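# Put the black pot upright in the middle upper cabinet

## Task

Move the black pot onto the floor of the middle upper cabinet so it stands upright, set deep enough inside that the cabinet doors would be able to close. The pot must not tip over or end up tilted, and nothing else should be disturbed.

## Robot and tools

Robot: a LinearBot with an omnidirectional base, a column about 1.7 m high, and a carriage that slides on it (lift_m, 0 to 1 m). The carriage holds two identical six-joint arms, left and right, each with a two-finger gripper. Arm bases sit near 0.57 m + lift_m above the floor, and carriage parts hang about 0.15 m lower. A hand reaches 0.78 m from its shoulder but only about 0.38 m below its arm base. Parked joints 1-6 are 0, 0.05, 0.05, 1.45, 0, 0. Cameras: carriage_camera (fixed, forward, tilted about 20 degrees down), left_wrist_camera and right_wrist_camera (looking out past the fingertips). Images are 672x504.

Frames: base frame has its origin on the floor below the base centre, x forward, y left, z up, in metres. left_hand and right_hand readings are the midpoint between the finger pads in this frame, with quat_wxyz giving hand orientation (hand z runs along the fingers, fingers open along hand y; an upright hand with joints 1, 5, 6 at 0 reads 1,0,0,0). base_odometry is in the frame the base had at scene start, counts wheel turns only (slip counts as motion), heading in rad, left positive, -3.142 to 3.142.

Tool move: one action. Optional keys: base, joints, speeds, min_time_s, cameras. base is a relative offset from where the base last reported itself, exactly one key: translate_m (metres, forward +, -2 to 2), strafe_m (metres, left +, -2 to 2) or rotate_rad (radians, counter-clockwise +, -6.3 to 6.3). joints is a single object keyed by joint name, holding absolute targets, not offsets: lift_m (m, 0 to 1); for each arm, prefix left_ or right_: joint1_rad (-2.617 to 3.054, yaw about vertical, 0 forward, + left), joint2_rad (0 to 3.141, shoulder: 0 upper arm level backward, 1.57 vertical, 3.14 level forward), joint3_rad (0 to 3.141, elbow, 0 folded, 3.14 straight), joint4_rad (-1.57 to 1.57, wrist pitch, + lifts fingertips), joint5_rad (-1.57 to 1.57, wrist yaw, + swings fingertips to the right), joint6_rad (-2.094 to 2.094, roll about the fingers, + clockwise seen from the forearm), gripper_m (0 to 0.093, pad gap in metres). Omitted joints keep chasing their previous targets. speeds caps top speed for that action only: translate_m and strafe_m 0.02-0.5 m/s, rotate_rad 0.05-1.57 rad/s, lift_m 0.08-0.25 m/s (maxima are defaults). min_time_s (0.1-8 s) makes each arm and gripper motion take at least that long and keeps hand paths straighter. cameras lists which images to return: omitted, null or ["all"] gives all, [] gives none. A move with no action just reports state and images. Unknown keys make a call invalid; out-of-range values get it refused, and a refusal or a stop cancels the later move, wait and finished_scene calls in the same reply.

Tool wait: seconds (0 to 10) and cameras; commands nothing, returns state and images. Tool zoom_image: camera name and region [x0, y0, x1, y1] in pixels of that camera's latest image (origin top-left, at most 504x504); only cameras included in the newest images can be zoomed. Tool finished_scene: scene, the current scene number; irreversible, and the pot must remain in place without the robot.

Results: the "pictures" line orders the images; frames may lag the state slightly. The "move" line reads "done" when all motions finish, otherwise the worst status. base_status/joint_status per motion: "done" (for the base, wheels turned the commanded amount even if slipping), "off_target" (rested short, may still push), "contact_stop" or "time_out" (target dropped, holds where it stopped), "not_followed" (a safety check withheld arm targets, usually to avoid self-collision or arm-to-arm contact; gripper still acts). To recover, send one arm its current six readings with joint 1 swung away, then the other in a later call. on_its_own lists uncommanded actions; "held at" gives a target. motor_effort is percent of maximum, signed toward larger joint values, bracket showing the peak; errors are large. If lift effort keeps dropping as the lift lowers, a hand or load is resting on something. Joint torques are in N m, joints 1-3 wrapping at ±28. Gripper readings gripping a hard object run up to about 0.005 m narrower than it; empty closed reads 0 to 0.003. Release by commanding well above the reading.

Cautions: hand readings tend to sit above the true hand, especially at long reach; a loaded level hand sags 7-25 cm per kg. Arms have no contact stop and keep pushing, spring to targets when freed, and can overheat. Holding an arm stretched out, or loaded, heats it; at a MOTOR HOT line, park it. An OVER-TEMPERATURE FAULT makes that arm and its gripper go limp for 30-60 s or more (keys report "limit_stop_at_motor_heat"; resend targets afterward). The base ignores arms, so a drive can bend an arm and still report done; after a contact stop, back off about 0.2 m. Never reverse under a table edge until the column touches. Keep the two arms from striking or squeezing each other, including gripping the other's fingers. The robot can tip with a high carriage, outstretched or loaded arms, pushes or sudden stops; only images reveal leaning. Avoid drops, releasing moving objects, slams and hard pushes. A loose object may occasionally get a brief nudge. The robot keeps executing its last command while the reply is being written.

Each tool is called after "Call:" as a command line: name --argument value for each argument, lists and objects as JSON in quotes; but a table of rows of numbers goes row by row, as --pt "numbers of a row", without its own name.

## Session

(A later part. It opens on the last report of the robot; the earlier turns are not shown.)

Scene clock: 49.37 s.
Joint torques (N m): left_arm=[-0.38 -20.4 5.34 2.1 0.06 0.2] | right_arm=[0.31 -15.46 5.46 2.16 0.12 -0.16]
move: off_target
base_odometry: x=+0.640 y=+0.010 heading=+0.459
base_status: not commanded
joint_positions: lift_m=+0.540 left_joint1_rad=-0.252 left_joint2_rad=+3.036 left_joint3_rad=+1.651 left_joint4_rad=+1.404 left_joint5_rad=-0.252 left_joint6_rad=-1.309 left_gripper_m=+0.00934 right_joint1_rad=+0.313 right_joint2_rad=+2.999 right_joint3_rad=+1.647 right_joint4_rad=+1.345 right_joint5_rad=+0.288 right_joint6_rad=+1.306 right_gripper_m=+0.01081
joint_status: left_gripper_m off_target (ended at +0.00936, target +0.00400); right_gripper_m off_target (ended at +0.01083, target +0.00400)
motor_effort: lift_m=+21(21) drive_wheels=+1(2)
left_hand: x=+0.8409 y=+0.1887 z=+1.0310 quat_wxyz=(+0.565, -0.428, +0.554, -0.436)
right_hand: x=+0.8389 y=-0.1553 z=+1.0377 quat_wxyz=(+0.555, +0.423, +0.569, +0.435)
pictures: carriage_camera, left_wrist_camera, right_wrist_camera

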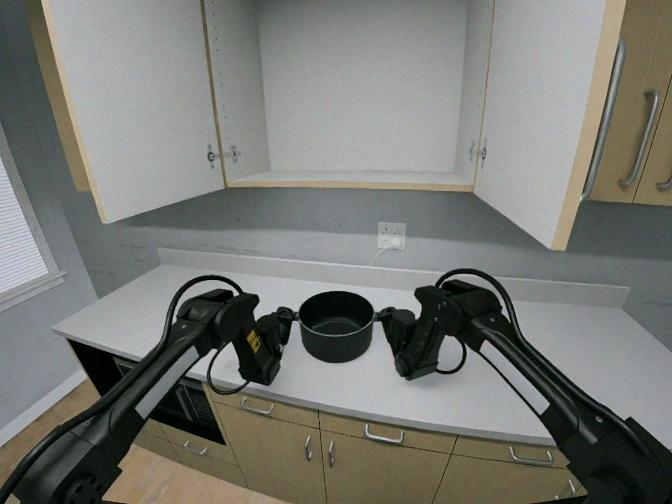

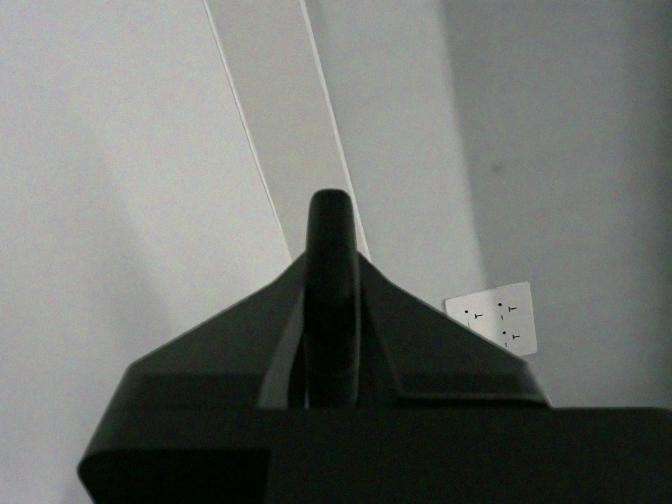

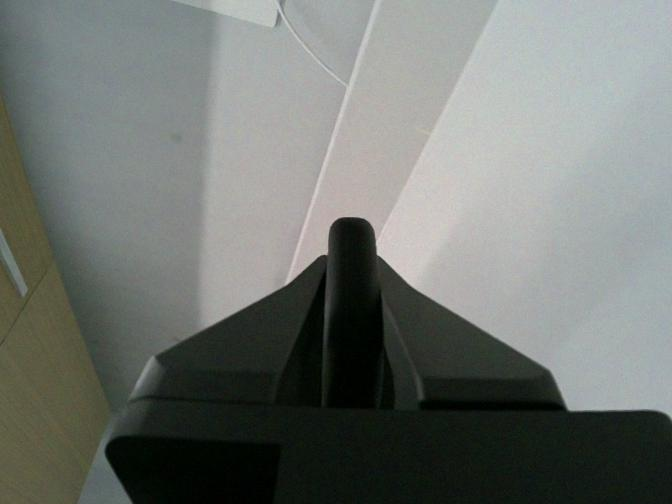

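Both handles are gripped. Lifting slowly, then backing off to straighten up.

Call:
move --joints '{"lift_m":0.64}' --speeds '{"lift_m":0.08}'

Scene clock: 51.43 s.
Joint torques (N m): left_arm=[-0.39 -20.31 5.52 4.01 -0.02 0.56] | right_arm=[0.4 -18.51 5.29 3.44 0.16 -0.56]
move: done
base_odometry: x=+0.640 y=+0.010 heading=+0.459
base_status: not commanded
joint_positions: lift_m=+0.640 left_joint1_rad=-0.252 left_joint2_rad=+3.036 left_joint3_rad=+1.650 left_joint4_rad=+1.237 left_joint5_rad=-0.248 left_joint6_rad=-1.342 left_gripper_m=+0.00927 right_joint1_rad=+0.313 right_joint2_rad=+3.030 right_joint3_rad=+1.647 right_joint4_rad=+1.230 right_joint5_rad=+0.291 right_joint6_rad=+1.342 right_gripper_m=+0.01065
joint_status: all done
motor_effort: lift_m=+25(28) drive_wheels=+1(6)
left_hand: x=+0.8380 y=+0.1888 z=+1.0897 quat_wxyz=(+0.520, -0.459, +0.601, -0.397)
right_hand: x=+0.8305 y=-0.1586 z=+1.0909 quat_wxyz=(+0.517, +0.452, +0.607, +0.400)
pictures: carriage_camera, left_wrist_camera, right_wrist_camera

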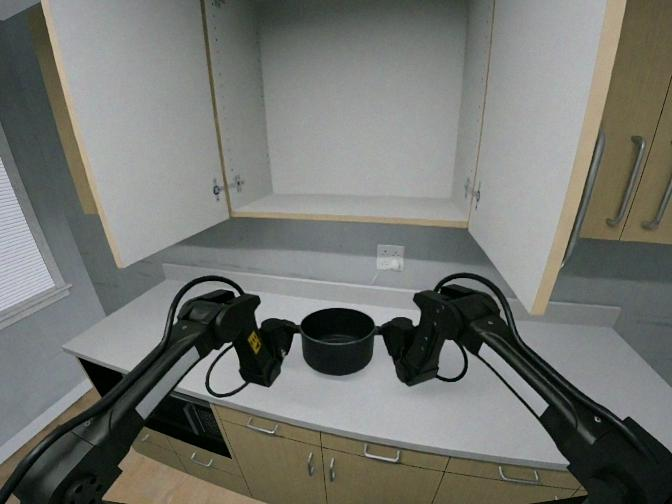

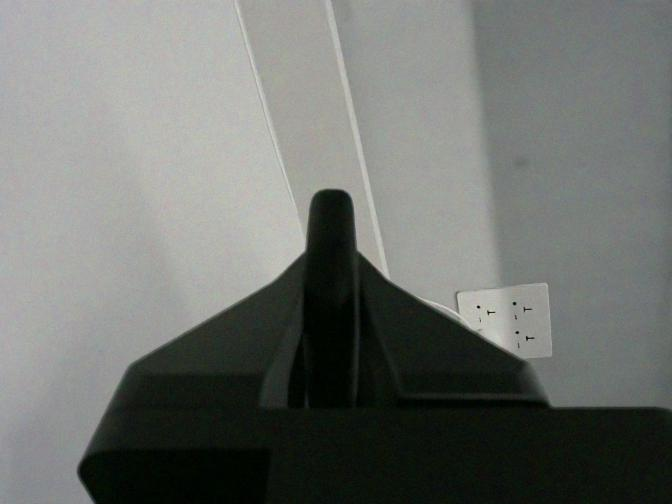

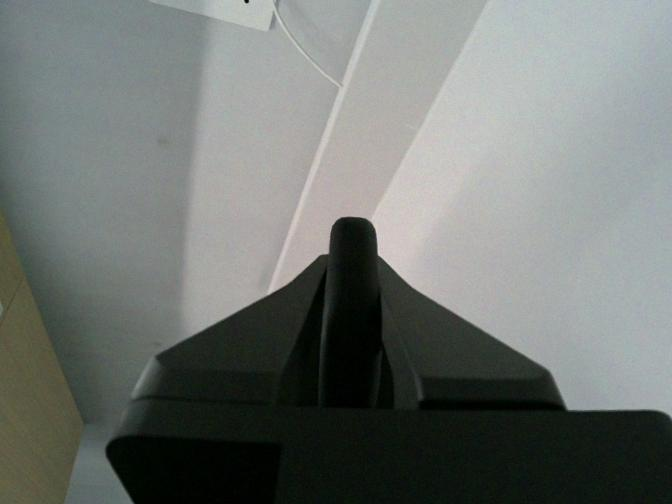

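Call:
move --joints '{"lift_m":0.8,"left_joint4_rad":1.5,"right_joint4_rad":1.47}' --speeds '{"lift_m":0.1}' --cameras '[]'

Call:
move --base '{"translate_m": -0.3}' --speeds '{"translate_m": 0.15}'

Scene clock: 54.23 s.
Joint torques (N m): left_arm=[-0.36 -20.79 5.87 4.22 -0.01 0.41] | right_arm=[0.28 -19.29 5.19 3.61 0.12 -0.51]
move: off_target
base_odometry: x=+0.640 y=+0.010 heading=+0.459
base_status: not commanded
joint_positions: lift_m=+0.800 left_joint1_rad=-0.252 left_joint2_rad=+3.042 left_joint3_rad=+1.645 left_joint4_rad=+1.330 left_joint5_rad=-0.247 left_joint6_rad=-1.327 left_gripper_m=+0.00926 right_joint1_rad=+0.313 right_joint2_rad=+3.038 right_joint3_rad=+1.647 right_joint4_rad=+1.322 right_joint5_rad=+0.291 right_joint6_rad=+1.336 right_gripper_m=+0.01056
joint_status: left_joint4_rad off_target (ended at +1.331, target +1.500); right_joint4_rad off_target (ended at +1.322, target +1.470); the others done
motor_effort: lift_m=+24(29) drive_wheels=+1(6)
left_hand: x=+0.8378 y=+0.1882 z=+1.2670 quat_wxyz=(+0.541, -0.443, +0.579, -0.418)
right_hand: x=+0.8311 y=-0.1585 z=+1.2679 quat_wxyz=(+0.536, +0.440, +0.582, +0.424)

Scene clock: 57.27 s.
Joint torques (N m): left_arm=[-0.31 -20.86 5.83 4.23 0 0.41] | right_arm=[0.21 -19.3 5.33 3.61 0.11 -0.49]
move: done
base_odometry: x=+0.371 y=-0.123 heading=+0.459
base_status: done
joint_positions: lift_m=+0.800 left_joint1_rad=-0.252 left_joint2_rad=+3.042 left_joint3_rad=+1.645 left_joint4_rad=+1.330 left_joint5_rad=-0.248 left_joint6_rad=-1.327 left_gripper_m=+0.00926 right_joint1_rad=+0.313 right_joint2_rad=+3.038 right_joint3_rad=+1.647 right_joint4_rad=+1.322 right_joint5_rad=+0.292 right_joint6_rad=+1.336 right_gripper_m=+0.01056
joint_status: not commanded
motor_effort: lift_m=+24(24) drive_wheels=-1(12)
left_hand: x=+0.8378 y=+0.1884 z=+1.2670 quat_wxyz=(+0.542, -0.444, +0.579, -0.418)
right_hand: x=+0.8311 y=-0.1587 z=+1.2679 quat_wxyz=(+0.536, +0.441, +0.582, +0.423)
pictures: carriage_camera, left_wrist_camera, right_wrist_camera

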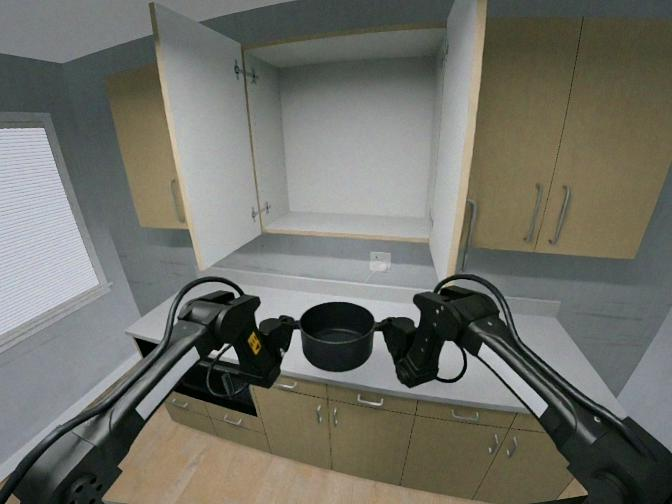

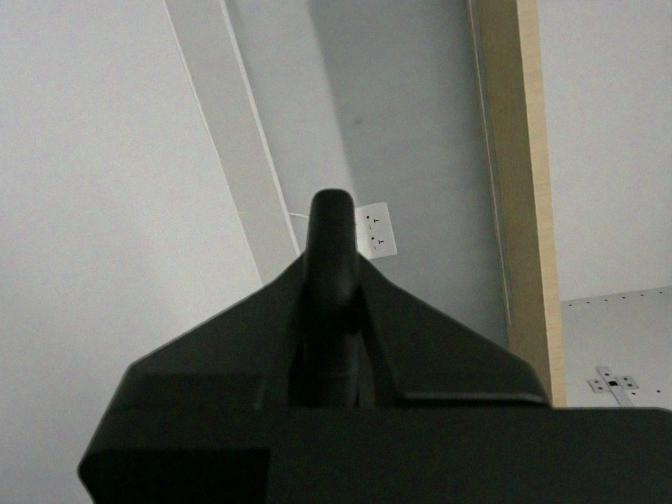

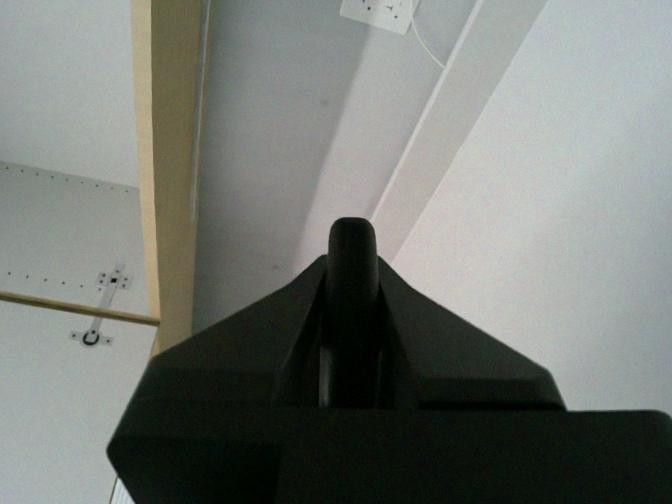

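Call:
move --base '{"rotate_rad": -0.22}' --speeds '{"rotate_rad": 0.3}' --cameras '[]'

Call:
move --base '{"strafe_m": 0.22}' --joints '{"lift_m":1.0}' --speeds '{"strafe_m": 0.15,"lift_m":0.08}'

Scene clock: 59.50 s.
Joint torques (N m): left_arm=[-0.13 -20.82 5.87 4.23 0.02 0.37] | right_arm=[0.14 -19.19 5.27 3.63 0.06 -0.49]
move: done
base_odometry: x=+0.371 y=-0.123 heading=+0.239
base_status: done
joint_positions: lift_m=+0.800 left_joint1_rad=-0.254 left_joint2_rad=+3.042 left_joint3_rad=+1.645 left_joint4_rad=+1.330 left_joint5_rad=-0.250 left_joint6_rad=-1.326 left_gripper_m=+0.00925 right_joint1_rad=+0.314 right_joint2_rad=+3.038 right_joint3_rad=+1.647 right_joint4_rad=+1.322 right_joint5_rad=+0.296 right_joint6_rad=+1.336 right_gripper_m=+0.01057
joint_status: not commanded
motor_effort: lift_m=+24(24) drive_wheels=-8(10)
left_hand: x=+0.8376 y=+0.1875 z=+1.2670 quat_wxyz=(+0.542, -0.443, +0.579, -0.418)
right_hand: x=+0.8309 y=-0.1586 z=+1.2680 quat_wxyz=(+0.537, +0.441, +0.582, +0.423)

Scene clock: 62.43 s.
Joint torques (N m): left_arm=[-0.17 -20.98 5.91 4.24 0.01 0.4] | right_arm=[0.32 -19.45 5.38 3.61 0.03 -0.46]
move: done
base_odometry: x=+0.319 y=+0.091 heading=+0.238
base_status: done
joint_positions: lift_m=+1.000 left_joint1_rad=-0.254 left_joint2_rad=+3.044 left_joint3_rad=+1.645 left_joint4_rad=+1.331 left_joint5_rad=-0.248 left_joint6_rad=-1.326 left_gripper_m=+0.00925 right_joint1_rad=+0.314 right_joint2_rad=+3.041 right_joint3_rad=+1.645 right_joint4_rad=+1.326 right_joint5_rad=+0.298 right_joint6_rad=+1.336 right_gripper_m=+0.01056
joint_status: all done
motor_effort: lift_m=+25(29) drive_wheels=-7(14)
left_hand: x=+0.8372 y=+0.1877 z=+1.4658 quat_wxyz=(+0.541, -0.443, +0.580, -0.418)
right_hand: x=+0.8300 y=-0.1595 z=+1.4665 quat_wxyz=(+0.537, +0.442, +0.581, +0.422)
pictures: carriage_camera, left_wrist_camera, right_wrist_camera

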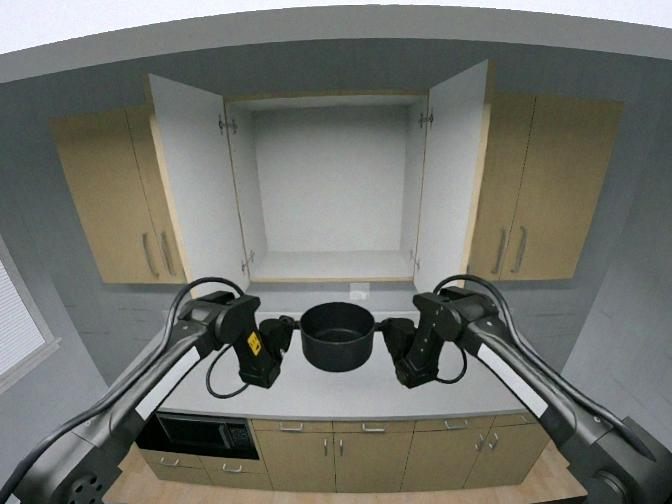

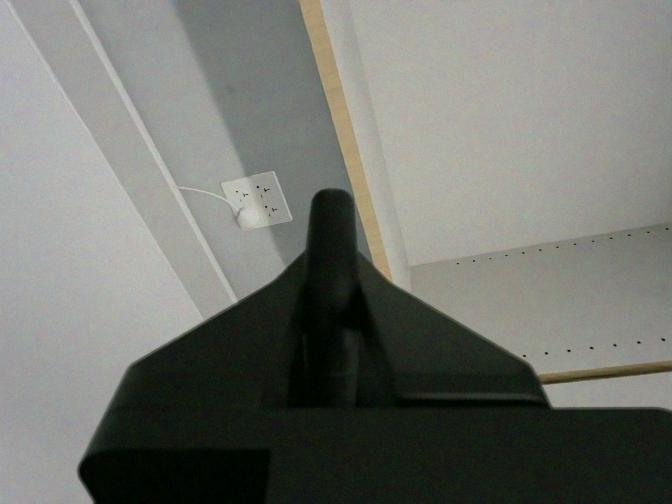

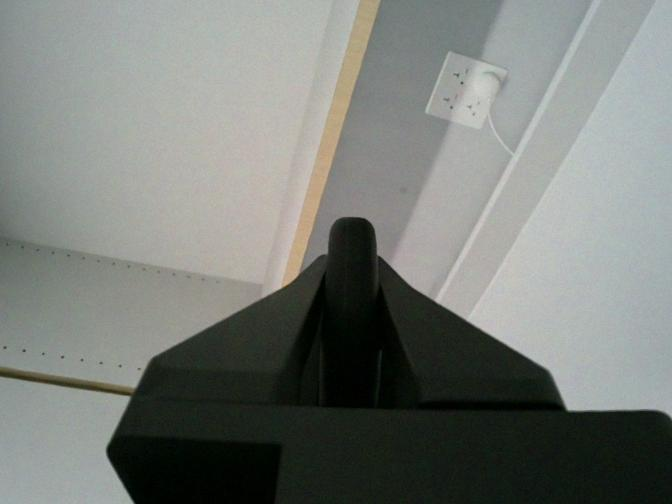

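Call:
move --joints '{"left_joint1_rad":-0.23,"left_joint5_rad":-0.225,"left_joint2_rad":2.74,"left_joint3_rad":1.79,"left_joint4_rad":1.18,"right_joint1_rad":0.288,"right_joint5_rad":0.272,"right_joint2_rad":2.735,"right_joint3_rad":1.79,"right_joint4_rad":1.17}' --min_time_s 4

Scene clock: 74.10 s.
Joint torques (N m): left_arm=[0.01 25.77 10.62 3.99 0.01 0.55] | right_arm=[-0.05 -27.28 10.04 3.58 -0.01 -0.44]
move: off_target
base_odometry: x=+0.319 y=+0.091 heading=+0.238
base_status: not commanded
joint_positions: lift_m=+1.000 left_joint1_rad=-0.231 left_joint2_rad=+2.868 left_joint3_rad=+1.732 left_joint4_rad=+1.033 left_joint5_rad=-0.224 left_joint6_rad=-1.340 left_gripper_m=+0.00925 right_joint1_rad=+0.288 right_joint2_rad=+2.852 right_joint3_rad=+1.723 right_joint4_rad=+1.026 right_joint5_rad=+0.274 right_joint6_rad=+1.334 right_gripper_m=+0.01056
joint_status: left_joint2_rad off_target (ended at +2.868, target +2.740); left_joint4_rad off_target (ended at +1.033, target +1.180); right_joint2_rad off_target (ended at +2.852, target +2.735); right_joint3_rad off_target (ended at +1.723, target +1.790); right_joint4_rad off_target (ended at +1.026, target +1.170); the others done
motor_effort: lift_m=+25(25) drive_wheels=-7(8)
left_hand: x=+0.8856 y=+0.1867 z=+1.5369 quat_wxyz=(+0.529, -0.452, +0.588, -0.412)
right_hand: x=+0.8784 y=-0.1574 z=+1.5421 quat_wxyz=(+0.530, +0.447, +0.592, +0.411)
pictures: carriage_camera, left_wrist_camera, right_wrist_camera

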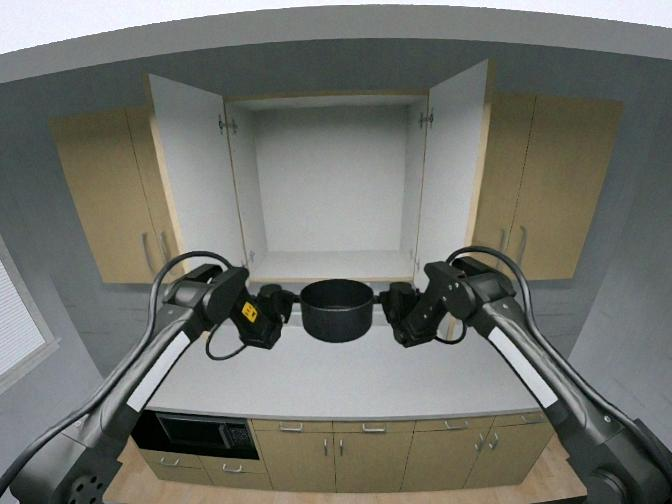

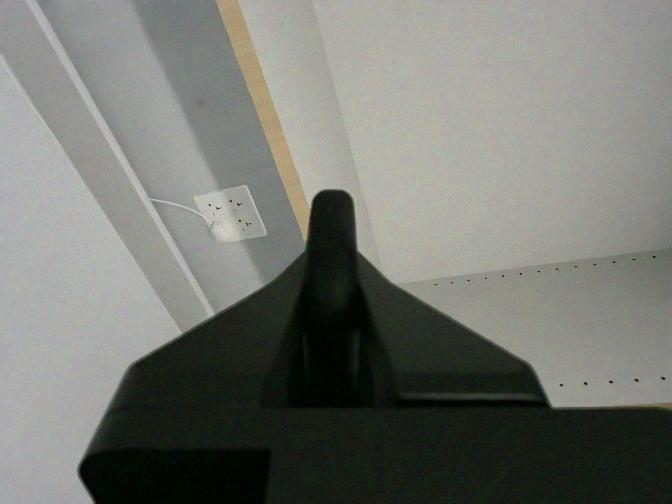

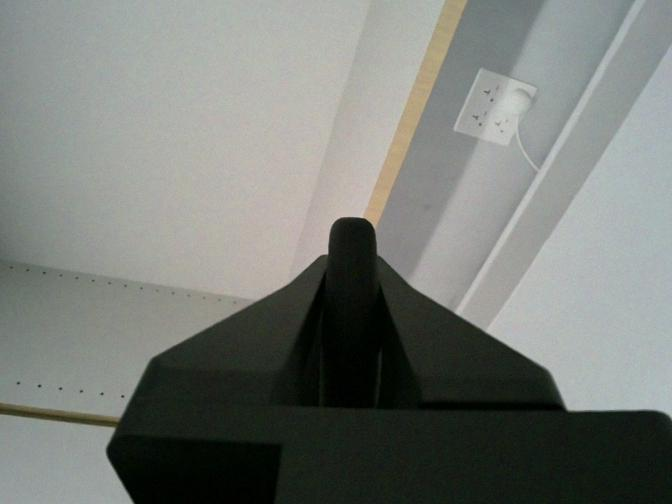

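Call:
move --joints '{"left_joint2_rad":2.58,"left_joint4_rad":1.05,"right_joint2_rad":2.595,"right_joint4_rad":1.05}' --min_time_s 2

Scene clock: 77.23 s.
Joint torques (N m): left_arm=[-0.57 25.29 11.25 4.08 -0.03 0.41] | right_arm=[0.35 -27.25 10.51 3.54 0.01 -0.47]
move: off_target
MOTOR HOT: joint 2 (shoulder) of the left arm reports 77 °C; the controller stops that arm at 100 °C. To cool a motor, set the load down, stop pushing, or move to a pose that needs little force.
base_odometry: x=+0.319 y=+0.091 heading=+0.238
base_status: not commanded
joint_positions: lift_m=+1.000 left_joint1_rad=-0.225 left_joint2_rad=+2.714 left_joint3_rad=+1.732 left_joint4_rad=+0.897 left_joint5_rad=-0.220 left_joint6_rad=-1.328 left_gripper_m=+0.00923 right_joint1_rad=+0.282 right_joint2_rad=+2.710 right_joint3_rad=+1.723 right_joint4_rad=+0.909 right_joint5_rad=+0.273 right_joint6_rad=+1.333 right_gripper_m=+0.01056
joint_status: left_joint2_rad off_target (ended at +2.714, target +2.580); left_joint4_rad off_target (ended at +0.897, target +1.050); right_joint2_rad off_target (ended at +2.710, target +2.595); right_joint4_rad off_target (ended at +0.909, target +1.050)
motor_effort: lift_m=+25(25) drive_wheels=-7(8)
left_hand: x=+0.9007 y=+0.1868 z=+1.6056 quat_wxyz=(+0.536, -0.447, +0.585, -0.413)
right_hand: x=+0.8922 y=-0.1578 z=+1.6075 quat_wxyz=(+0.537, +0.445, +0.583, +0.417)
pictures: carriage_camera, left_wrist_camera, right_wrist_camera

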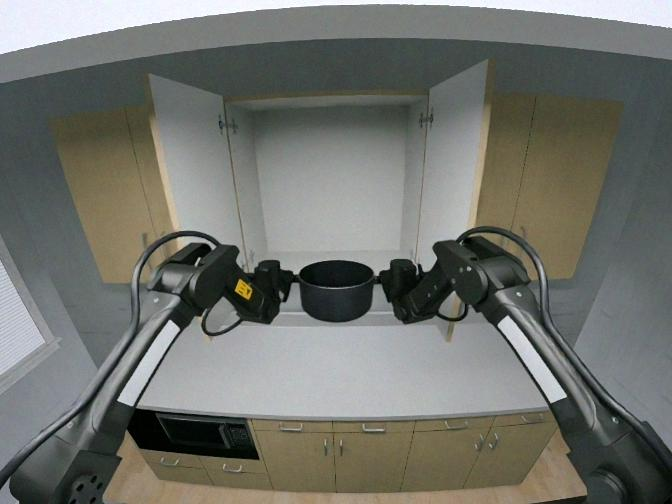

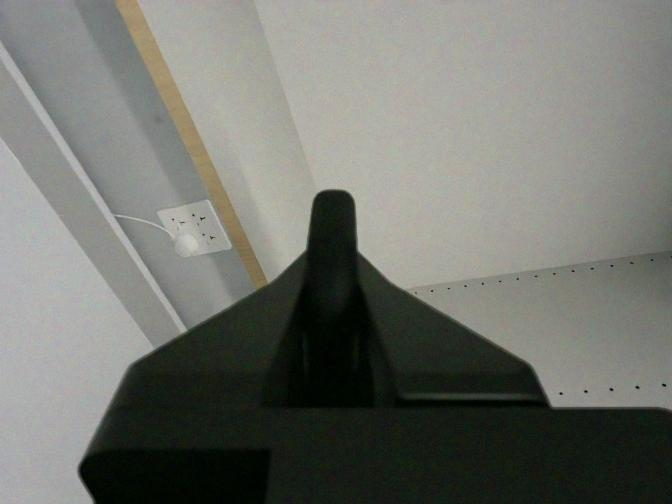

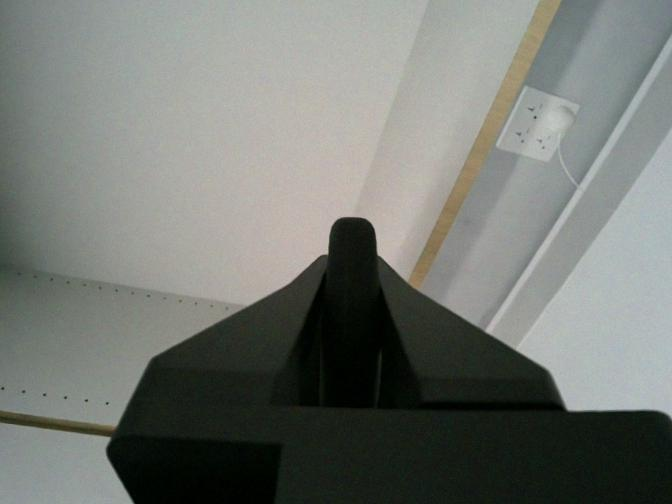

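Call:
move --base '{"translate_m": 0.43}' --speeds '{"translate_m": 0.2}'

Scene clock: 81.03 s.
Joint torques (N m): left_arm=[-0.65 25.29 11.21 4.11 -0.06 0.41] | right_arm=[0.39 -27.11 10.4 3.62 0.02 -0.47]
move: done
MOTOR HOT: still on. Joint 2 (shoulder) of the left arm reports 89 °C.
base_odometry: x=+0.737 y=+0.193 heading=+0.238
base_status: done
joint_positions: lift_m=+1.000 left_joint1_rad=-0.224 left_joint2_rad=+2.713 left_joint3_rad=+1.732 left_joint4_rad=+0.893 left_joint5_rad=-0.218 left_joint6_rad=-1.328 left_gripper_m=+0.00923 right_joint1_rad=+0.282 right_joint2_rad=+2.710 right_joint3_rad=+1.723 right_joint4_rad=+0.905 right_joint5_rad=+0.272 right_joint6_rad=+1.333 right_gripper_m=+0.01056
joint_status: not commanded
motor_effort: lift_m=+25(25) drive_wheels=-6(11)
left_hand: x=+0.9008 y=+0.1870 z=+1.6054 quat_wxyz=(+0.535, -0.447, +0.586, -0.413)
right_hand: x=+0.8923 y=-0.1578 z=+1.6071 quat_wxyz=(+0.536, +0.445, +0.584, +0.416)
pictures: carriage_camera, left_wrist_camera, right_wrist_camera

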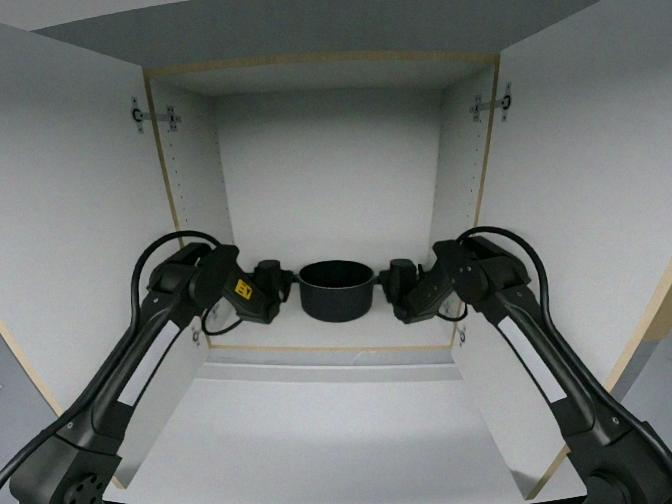

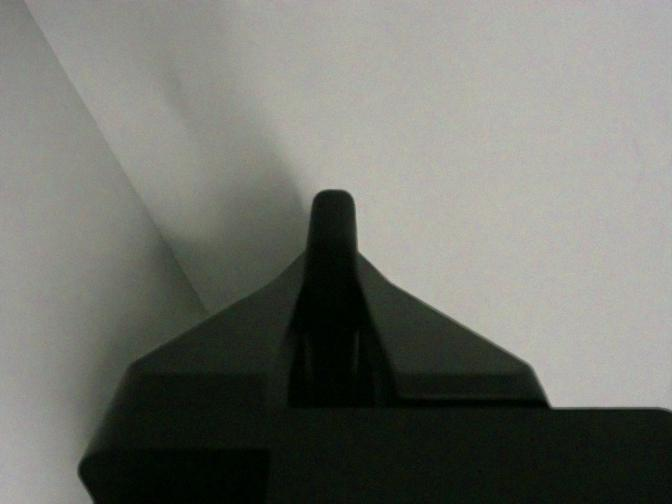

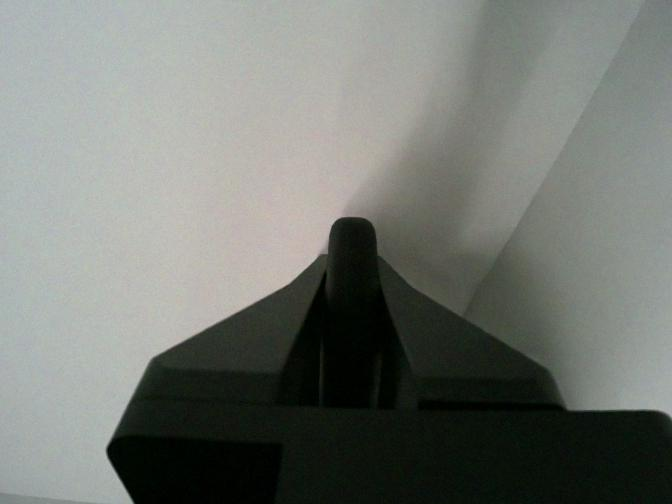

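Call:
move --joints '{"lift_m":0.935}' --speeds '{"lift_m":0.08}'

Scene clock: 82.83 s.
Joint torques (N m): left_arm=[-0.76 26.88 11.11 3.89 -0.04 0.35] | right_arm=[0.53 -25.73 10.11 3.32 0.03 -0.38]
move: done
MOTOR HOT: still on. Joint 2 (shoulder) of the left arm reports 92 °C.
base_odometry: x=+0.737 y=+0.193 heading=+0.238
base_status: not commanded
joint_positions: lift_m=+0.935 left_joint1_rad=-0.223 left_joint2_rad=+2.695 left_joint3_rad=+1.733 left_joint4_rad=+0.911 left_joint5_rad=-0.218 left_joint6_rad=-1.322 left_gripper_m=+0.00922 right_joint1_rad=+0.282 right_joint2_rad=+2.695 right_joint3_rad=+1.728 right_joint4_rad=+0.929 right_joint5_rad=+0.272 right_joint6_rad=+1.326 right_gripper_m=+0.01056
joint_status: all done
motor_effort: lift_m=+22(22) drive_wheels=-6(7)
left_hand: x=+0.9029 y=+0.1873 z=+1.5580 quat_wxyz=(+0.546, -0.440, +0.575, -0.422)
right_hand: x=+0.8944 y=-0.1572 z=+1.5598 quat_wxyz=(+0.547, +0.438, +0.572, +0.427)
pictures: carriage_camera, left_wrist_camera, right_wrist_camera

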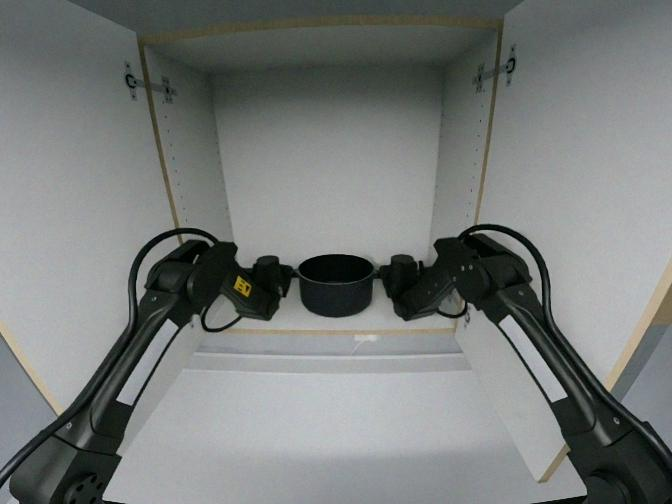

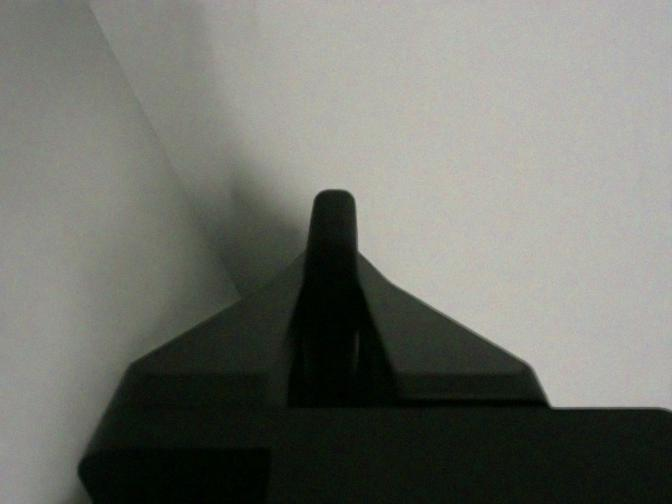

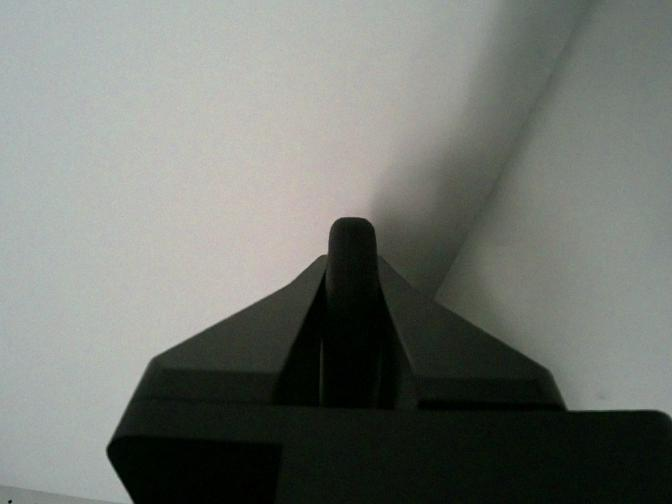

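Call:
move --joints '{"lift_m":0.885}' --speeds '{"lift_m":0.1}'

Scene clock: 84.10 s.
Joint torques (N m): left_arm=[-1.03 -25.7 9.83 3.31 -0.03 0.23] | right_arm=[0.57 -21.61 9.01 2.88 0.04 -0.09]
move: done
MOTOR HOT: still on. Joint 2 (shoulder) of the left arm reports 93 °C.
base_odometry: x=+0.737 y=+0.193 heading=+0.238
base_status: not commanded
joint_positions: lift_m=+0.885 left_joint1_rad=-0.220 left_joint2_rad=+2.660 left_joint3_rad=+1.749 left_joint4_rad=+0.960 left_joint5_rad=-0.218 left_joint6_rad=-1.310 left_gripper_m=+0.00921 right_joint1_rad=+0.279 right_joint2_rad=+2.654 right_joint3_rad=+1.745 right_joint4_rad=+0.967 right_joint5_rad=+0.267 right_joint6_rad=+1.298 right_gripper_m=+0.01048
joint_status: all done
on_its_own: left_joint4_rad moved +0.049 toward your old target +1.050
motor_effort: lift_m=+21(21) drive_wheels=+2(7)
left_hand: x=+0.9073 y=+0.1888 z=+1.5505 quat_wxyz=(+0.571, -0.423, +0.545, -0.444)
right_hand: x=+0.8989 y=-0.1567 z=+1.5538 quat_wxyz=(+0.573, +0.416, +0.547, +0.447)
pictures: carriage_camera, left_wrist_camera, right_wrist_camera

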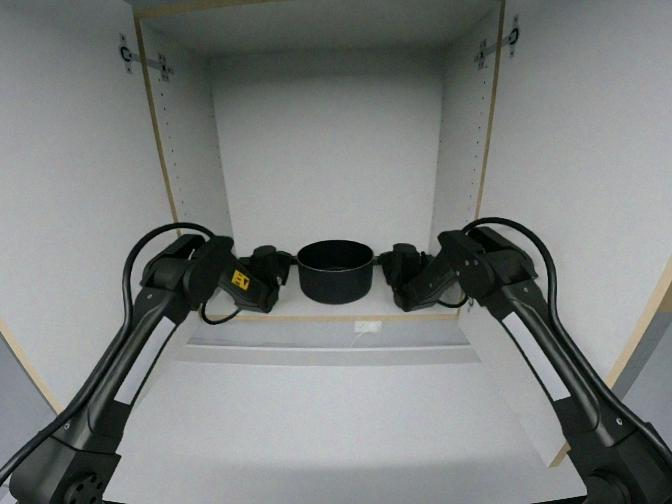

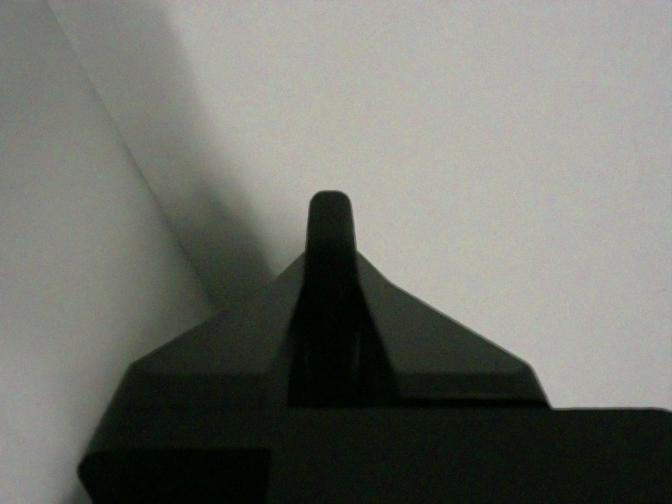

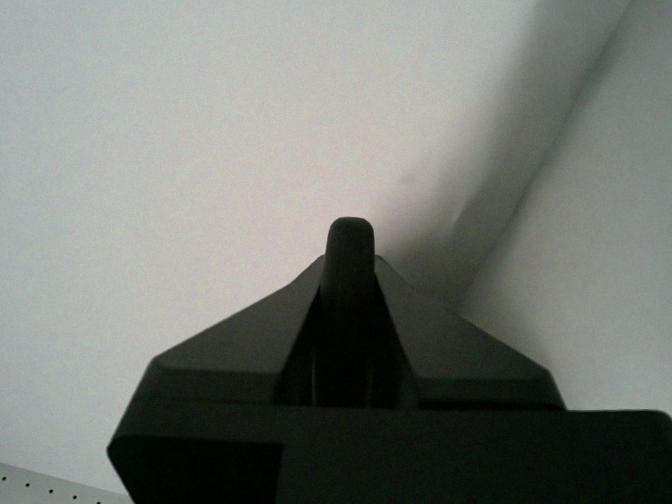

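Call:
move --joints '{"left_joint2_rad":2.66,"left_joint3_rad":1.77,"left_joint4_rad":0.98,"right_joint2_rad":2.654,"right_joint3_rad":1.765,"right_joint4_rad":0.985}' --min_time_s 0.6 --cameras '[]'

Call:
move --joints '{"left_gripper_m":0.055,"right_gripper_m":0.055}' --min_time_s 1.5

Scene clock: 86.27 s.
Joint torques (N m): left_arm=[-1.07 -17.66 7.94 2.62 -0.02 0.21] | right_arm=[0.66 -15.62 7.08 2.27 0.03 -0.08]
move: done
MOTOR HOT: still on. Joint 2 (shoulder) of the left arm reports 94 °C.
base_odometry: x=+0.737 y=+0.193 heading=+0.238
base_status: not commanded
joint_positions: lift_m=+0.885 left_joint1_rad=-0.220 left_joint2_rad=+2.660 left_joint3_rad=+1.749 left_joint4_rad=+0.952 left_joint5_rad=-0.218 left_joint6_rad=-1.310 left_gripper_m=+0.00921 right_joint1_rad=+0.279 right_joint2_rad=+2.654 right_joint3_rad=+1.745 right_joint4_rad=+0.958 right_joint5_rad=+0.267 right_joint6_rad=+1.298 right_gripper_m=+0.01048
joint_status: all done
motor_effort: lift_m=+21(21) drive_wheels=+3(3)
left_hand: x=+0.9074 y=+0.1888 z=+1.5486 quat_wxyz=(+0.570, -0.424, +0.548, -0.442)
right_hand: x=+0.8990 y=-0.1567 z=+1.5517 quat_wxyz=(+0.571, +0.418, +0.550, +0.444)

Scene clock: 88.07 s.
Joint torques (N m): left_arm=[-0.73 -17.59 7.98 2.57 0.01 0.22] | right_arm=[0.4 -15.61 7.12 2.21 0.04 -0.08]
move: done
MOTOR HOT: still on. Joint 2 (shoulder) of the left arm reports 93 °C.
base_odometry: x=+0.737 y=+0.193 heading=+0.238
base_status: not commanded
joint_positions: lift_m=+0.885 left_joint1_rad=-0.224 left_joint2_rad=+2.660 left_joint3_rad=+1.749 left_joint4_rad=+0.955 left_joint5_rad=-0.222 left_joint6_rad=-1.310 left_gripper_m=+0.05490 right_joint1_rad=+0.283 right_joint2_rad=+2.654 right_joint3_rad=+1.745 right_joint4_rad=+0.963 right_joint5_rad=+0.268 right_joint6_rad=+1.298 right_gripper_m=+0.05490
joint_status: all done
motor_effort: lift_m=+21(21) drive_wheels=+2(3)
left_hand: x=+0.9069 y=+0.1865 z=+1.5493 quat_wxyz=(+0.570, -0.424, +0.547, -0.443)
right_hand: x=+0.8985 y=-0.1545 z=+1.5529 quat_wxyz=(+0.571, +0.416, +0.549, +0.447)
pictures: carriage_camera, left_wrist_camera, right_wrist_camera

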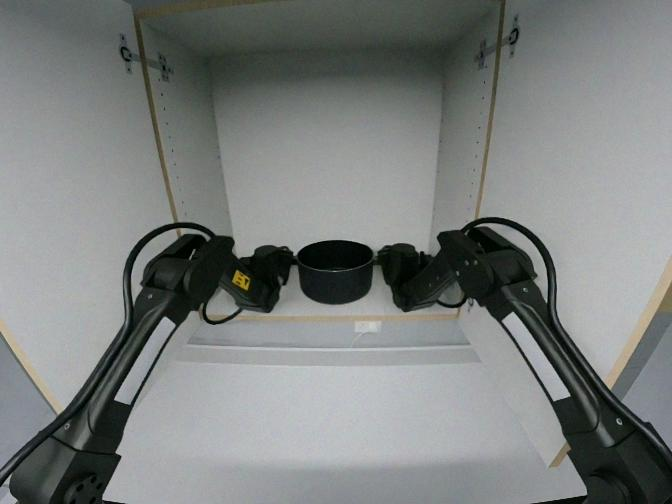

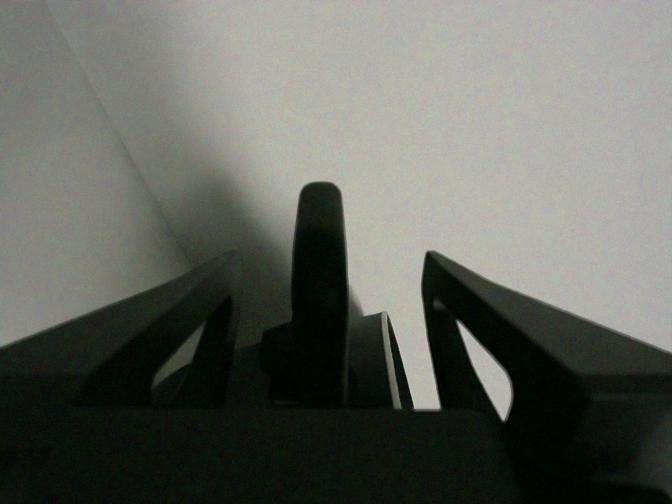

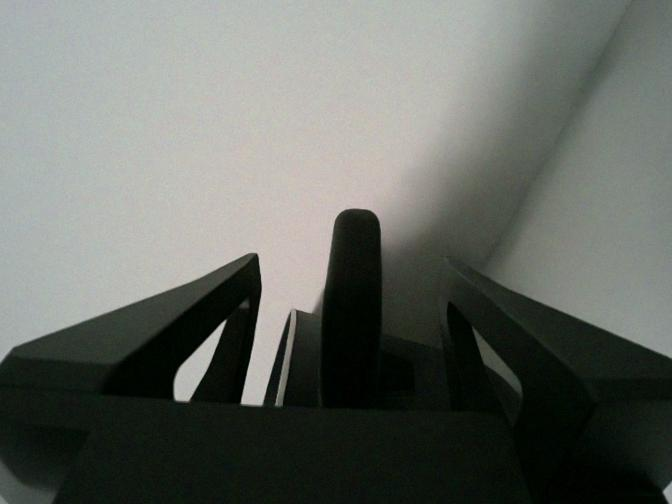

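Released cleanly; backing straight out and then parking.

Call:
move --base '{"translate_m": -0.45}' --speeds '{"translate_m": 0.2}'

Call:
move --base '{"translate_m": -0.25}' --speeds '{"translate_m": 0.25}' --joints '{"left_joint1_rad":0,"left_joint2_rad":0.05,"left_joint3_rad":0.05,"left_joint4_rad":1.45,"left_joint5_rad":0,"left_joint6_rad":0,"right_joint1_rad":0,"right_joint2_rad":0.05,"right_joint3_rad":0.05,"right_joint4_rad":1.45,"right_joint5_rad":0,"right_joint6_rad":0,"lift_m":0.8}' --min_time_s 4

Call:
zoom_image --camera "carriage_camera" --region '[200, 100, 480, 310]'

Scene clock: 92.50 s.
Joint torques (N m): left_arm=[-0.57 -17.59 7.94 2.55 0.01 0.24] | right_arm=[0.08 -15.58 7.13 2.17 0.04 -0.08]
move: done
MOTOR HOT: still on. Joint 2 (shoulder) of the left arm reports 91 °C.
base_odometry: x=+0.300 y=+0.087 heading=+0.239
base_status: done
joint_positions: lift_m=+0.885 left_joint1_rad=-0.225 left_joint2_rad=+2.660 left_joint3_rad=+1.749 left_joint4_rad=+0.958 left_joint5_rad=-0.222 left_joint6_rad=-1.310 left_gripper_m=+0.05490 right_joint1_rad=+0.285 right_joint2_rad=+2.654 right_joint3_rad=+1.745 right_joint4_rad=+0.966 right_joint5_rad=+0.268 right_joint6_rad=+1.298 right_gripper_m=+0.05491
joint_status: not commanded
motor_effort: lift_m=+21(21) drive_wheels=-3(12)
left_hand: x=+0.9067 y=+0.1857 z=+1.5500 quat_wxyz=(+0.571, -0.423, +0.546, -0.445)
right_hand: x=+0.8981 y=-0.1533 z=+1.5537 quat_wxyz=(+0.572, +0.415, +0.548, +0.448)
pictures: carriage_camera, left_wrist_camera, right_wrist_camera

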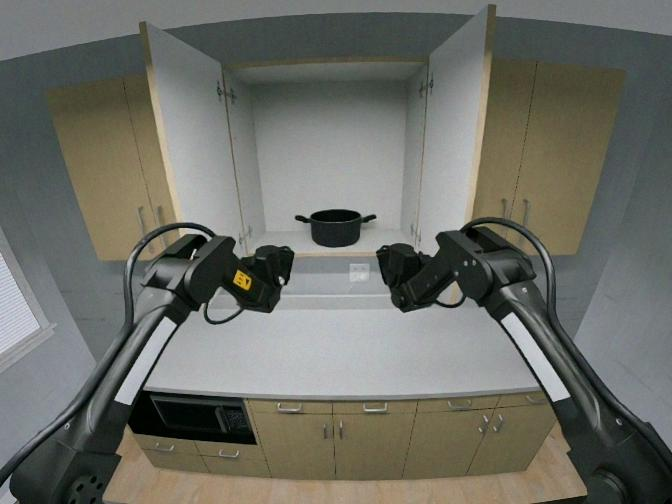

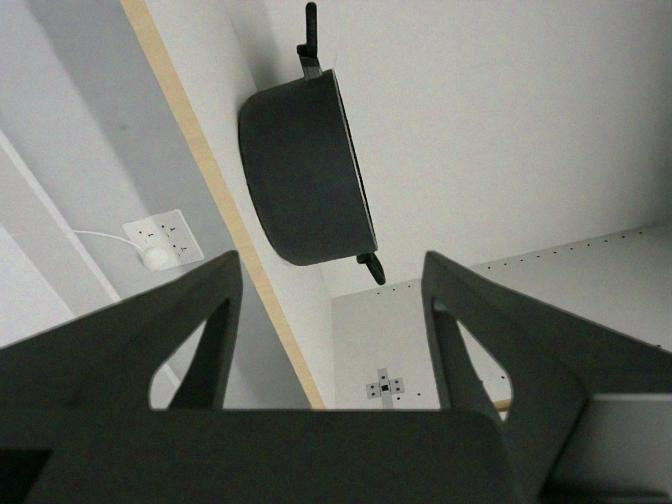

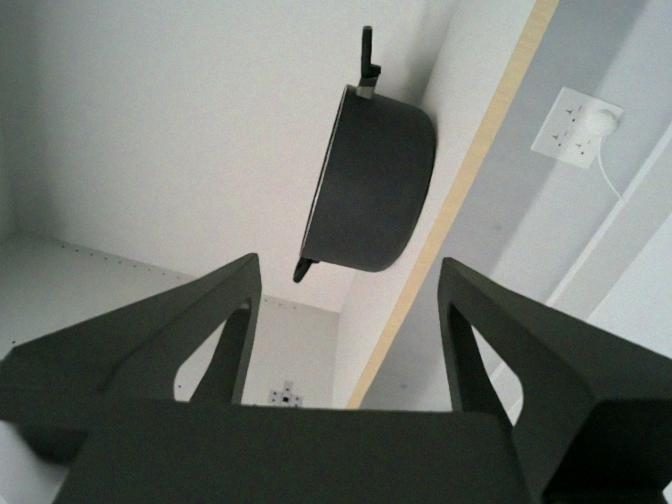

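Scene clock: 96.80 s.
Joint torques (N m): left_arm=[0.53 3.6 4.59 0.04 0.16 0.16] | right_arm=[-0.69 3.73 4.31 -0.16 -0.19 -0.17]
move: done
MOTOR HOT: still on. Joint 2 (shoulder) of the left arm reports 88 °C.
base_odometry: x=+0.057 y=+0.028 heading=+0.239
base_status: done
joint_positions: lift_m=+0.800 left_joint1_rad=-0.006 left_joint2_rad=+0.056 left_joint3_rad=+0.055 left_joint4_rad=+1.435 left_joint5_rad=-0.013 left_joint6_rad=-0.013 left_gripper_m=+0.05491 right_joint1_rad=+0.006 right_joint2_rad=+0.054 right_joint3_rad=+0.056 right_joint4_rad=+1.440 right_joint5_rad=+0.015 right_joint6_rad=+0.016 right_gripper_m=+0.05491
joint_status: all done
motor_effort: lift_m=+22(22) drive_wheels=-3(8)
left_hand: x=+0.2577 y=+0.3055 z=+1.8060 quat_wxyz=(+0.998, -0.007, +0.068, -0.009)
right_hand: x=+0.2554 y=-0.3059 z=+1.8064 quat_wxyz=(+0.998, +0.008, +0.064, +0.010)
pictures: carriage_camera, left_wrist_camera, right_wrist_camera

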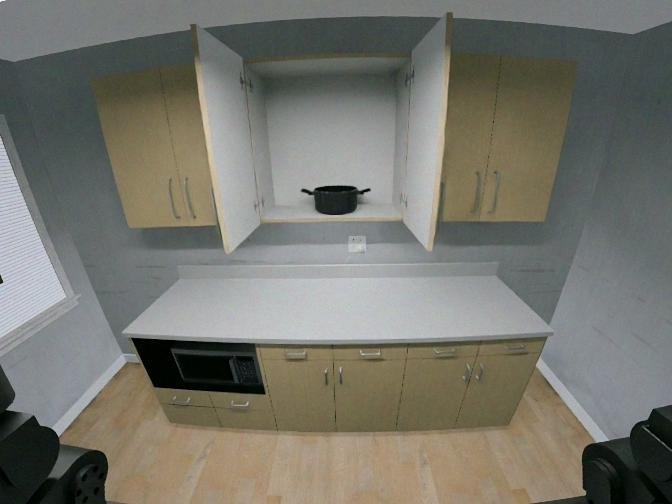

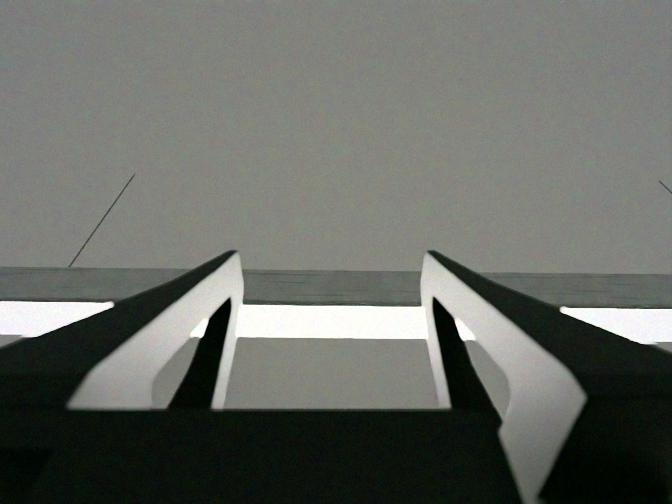

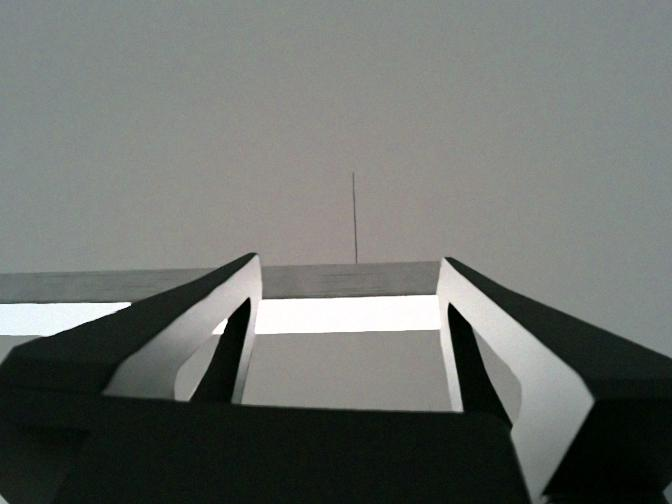

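Scaled by 1.800 (camera's finer frame: 960x720).

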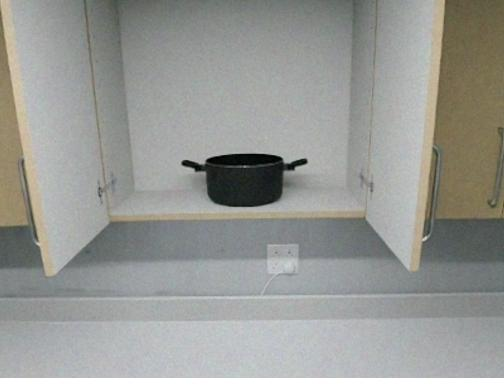

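Call:
finished_scene --scene 2

The scene is finished: the task was done.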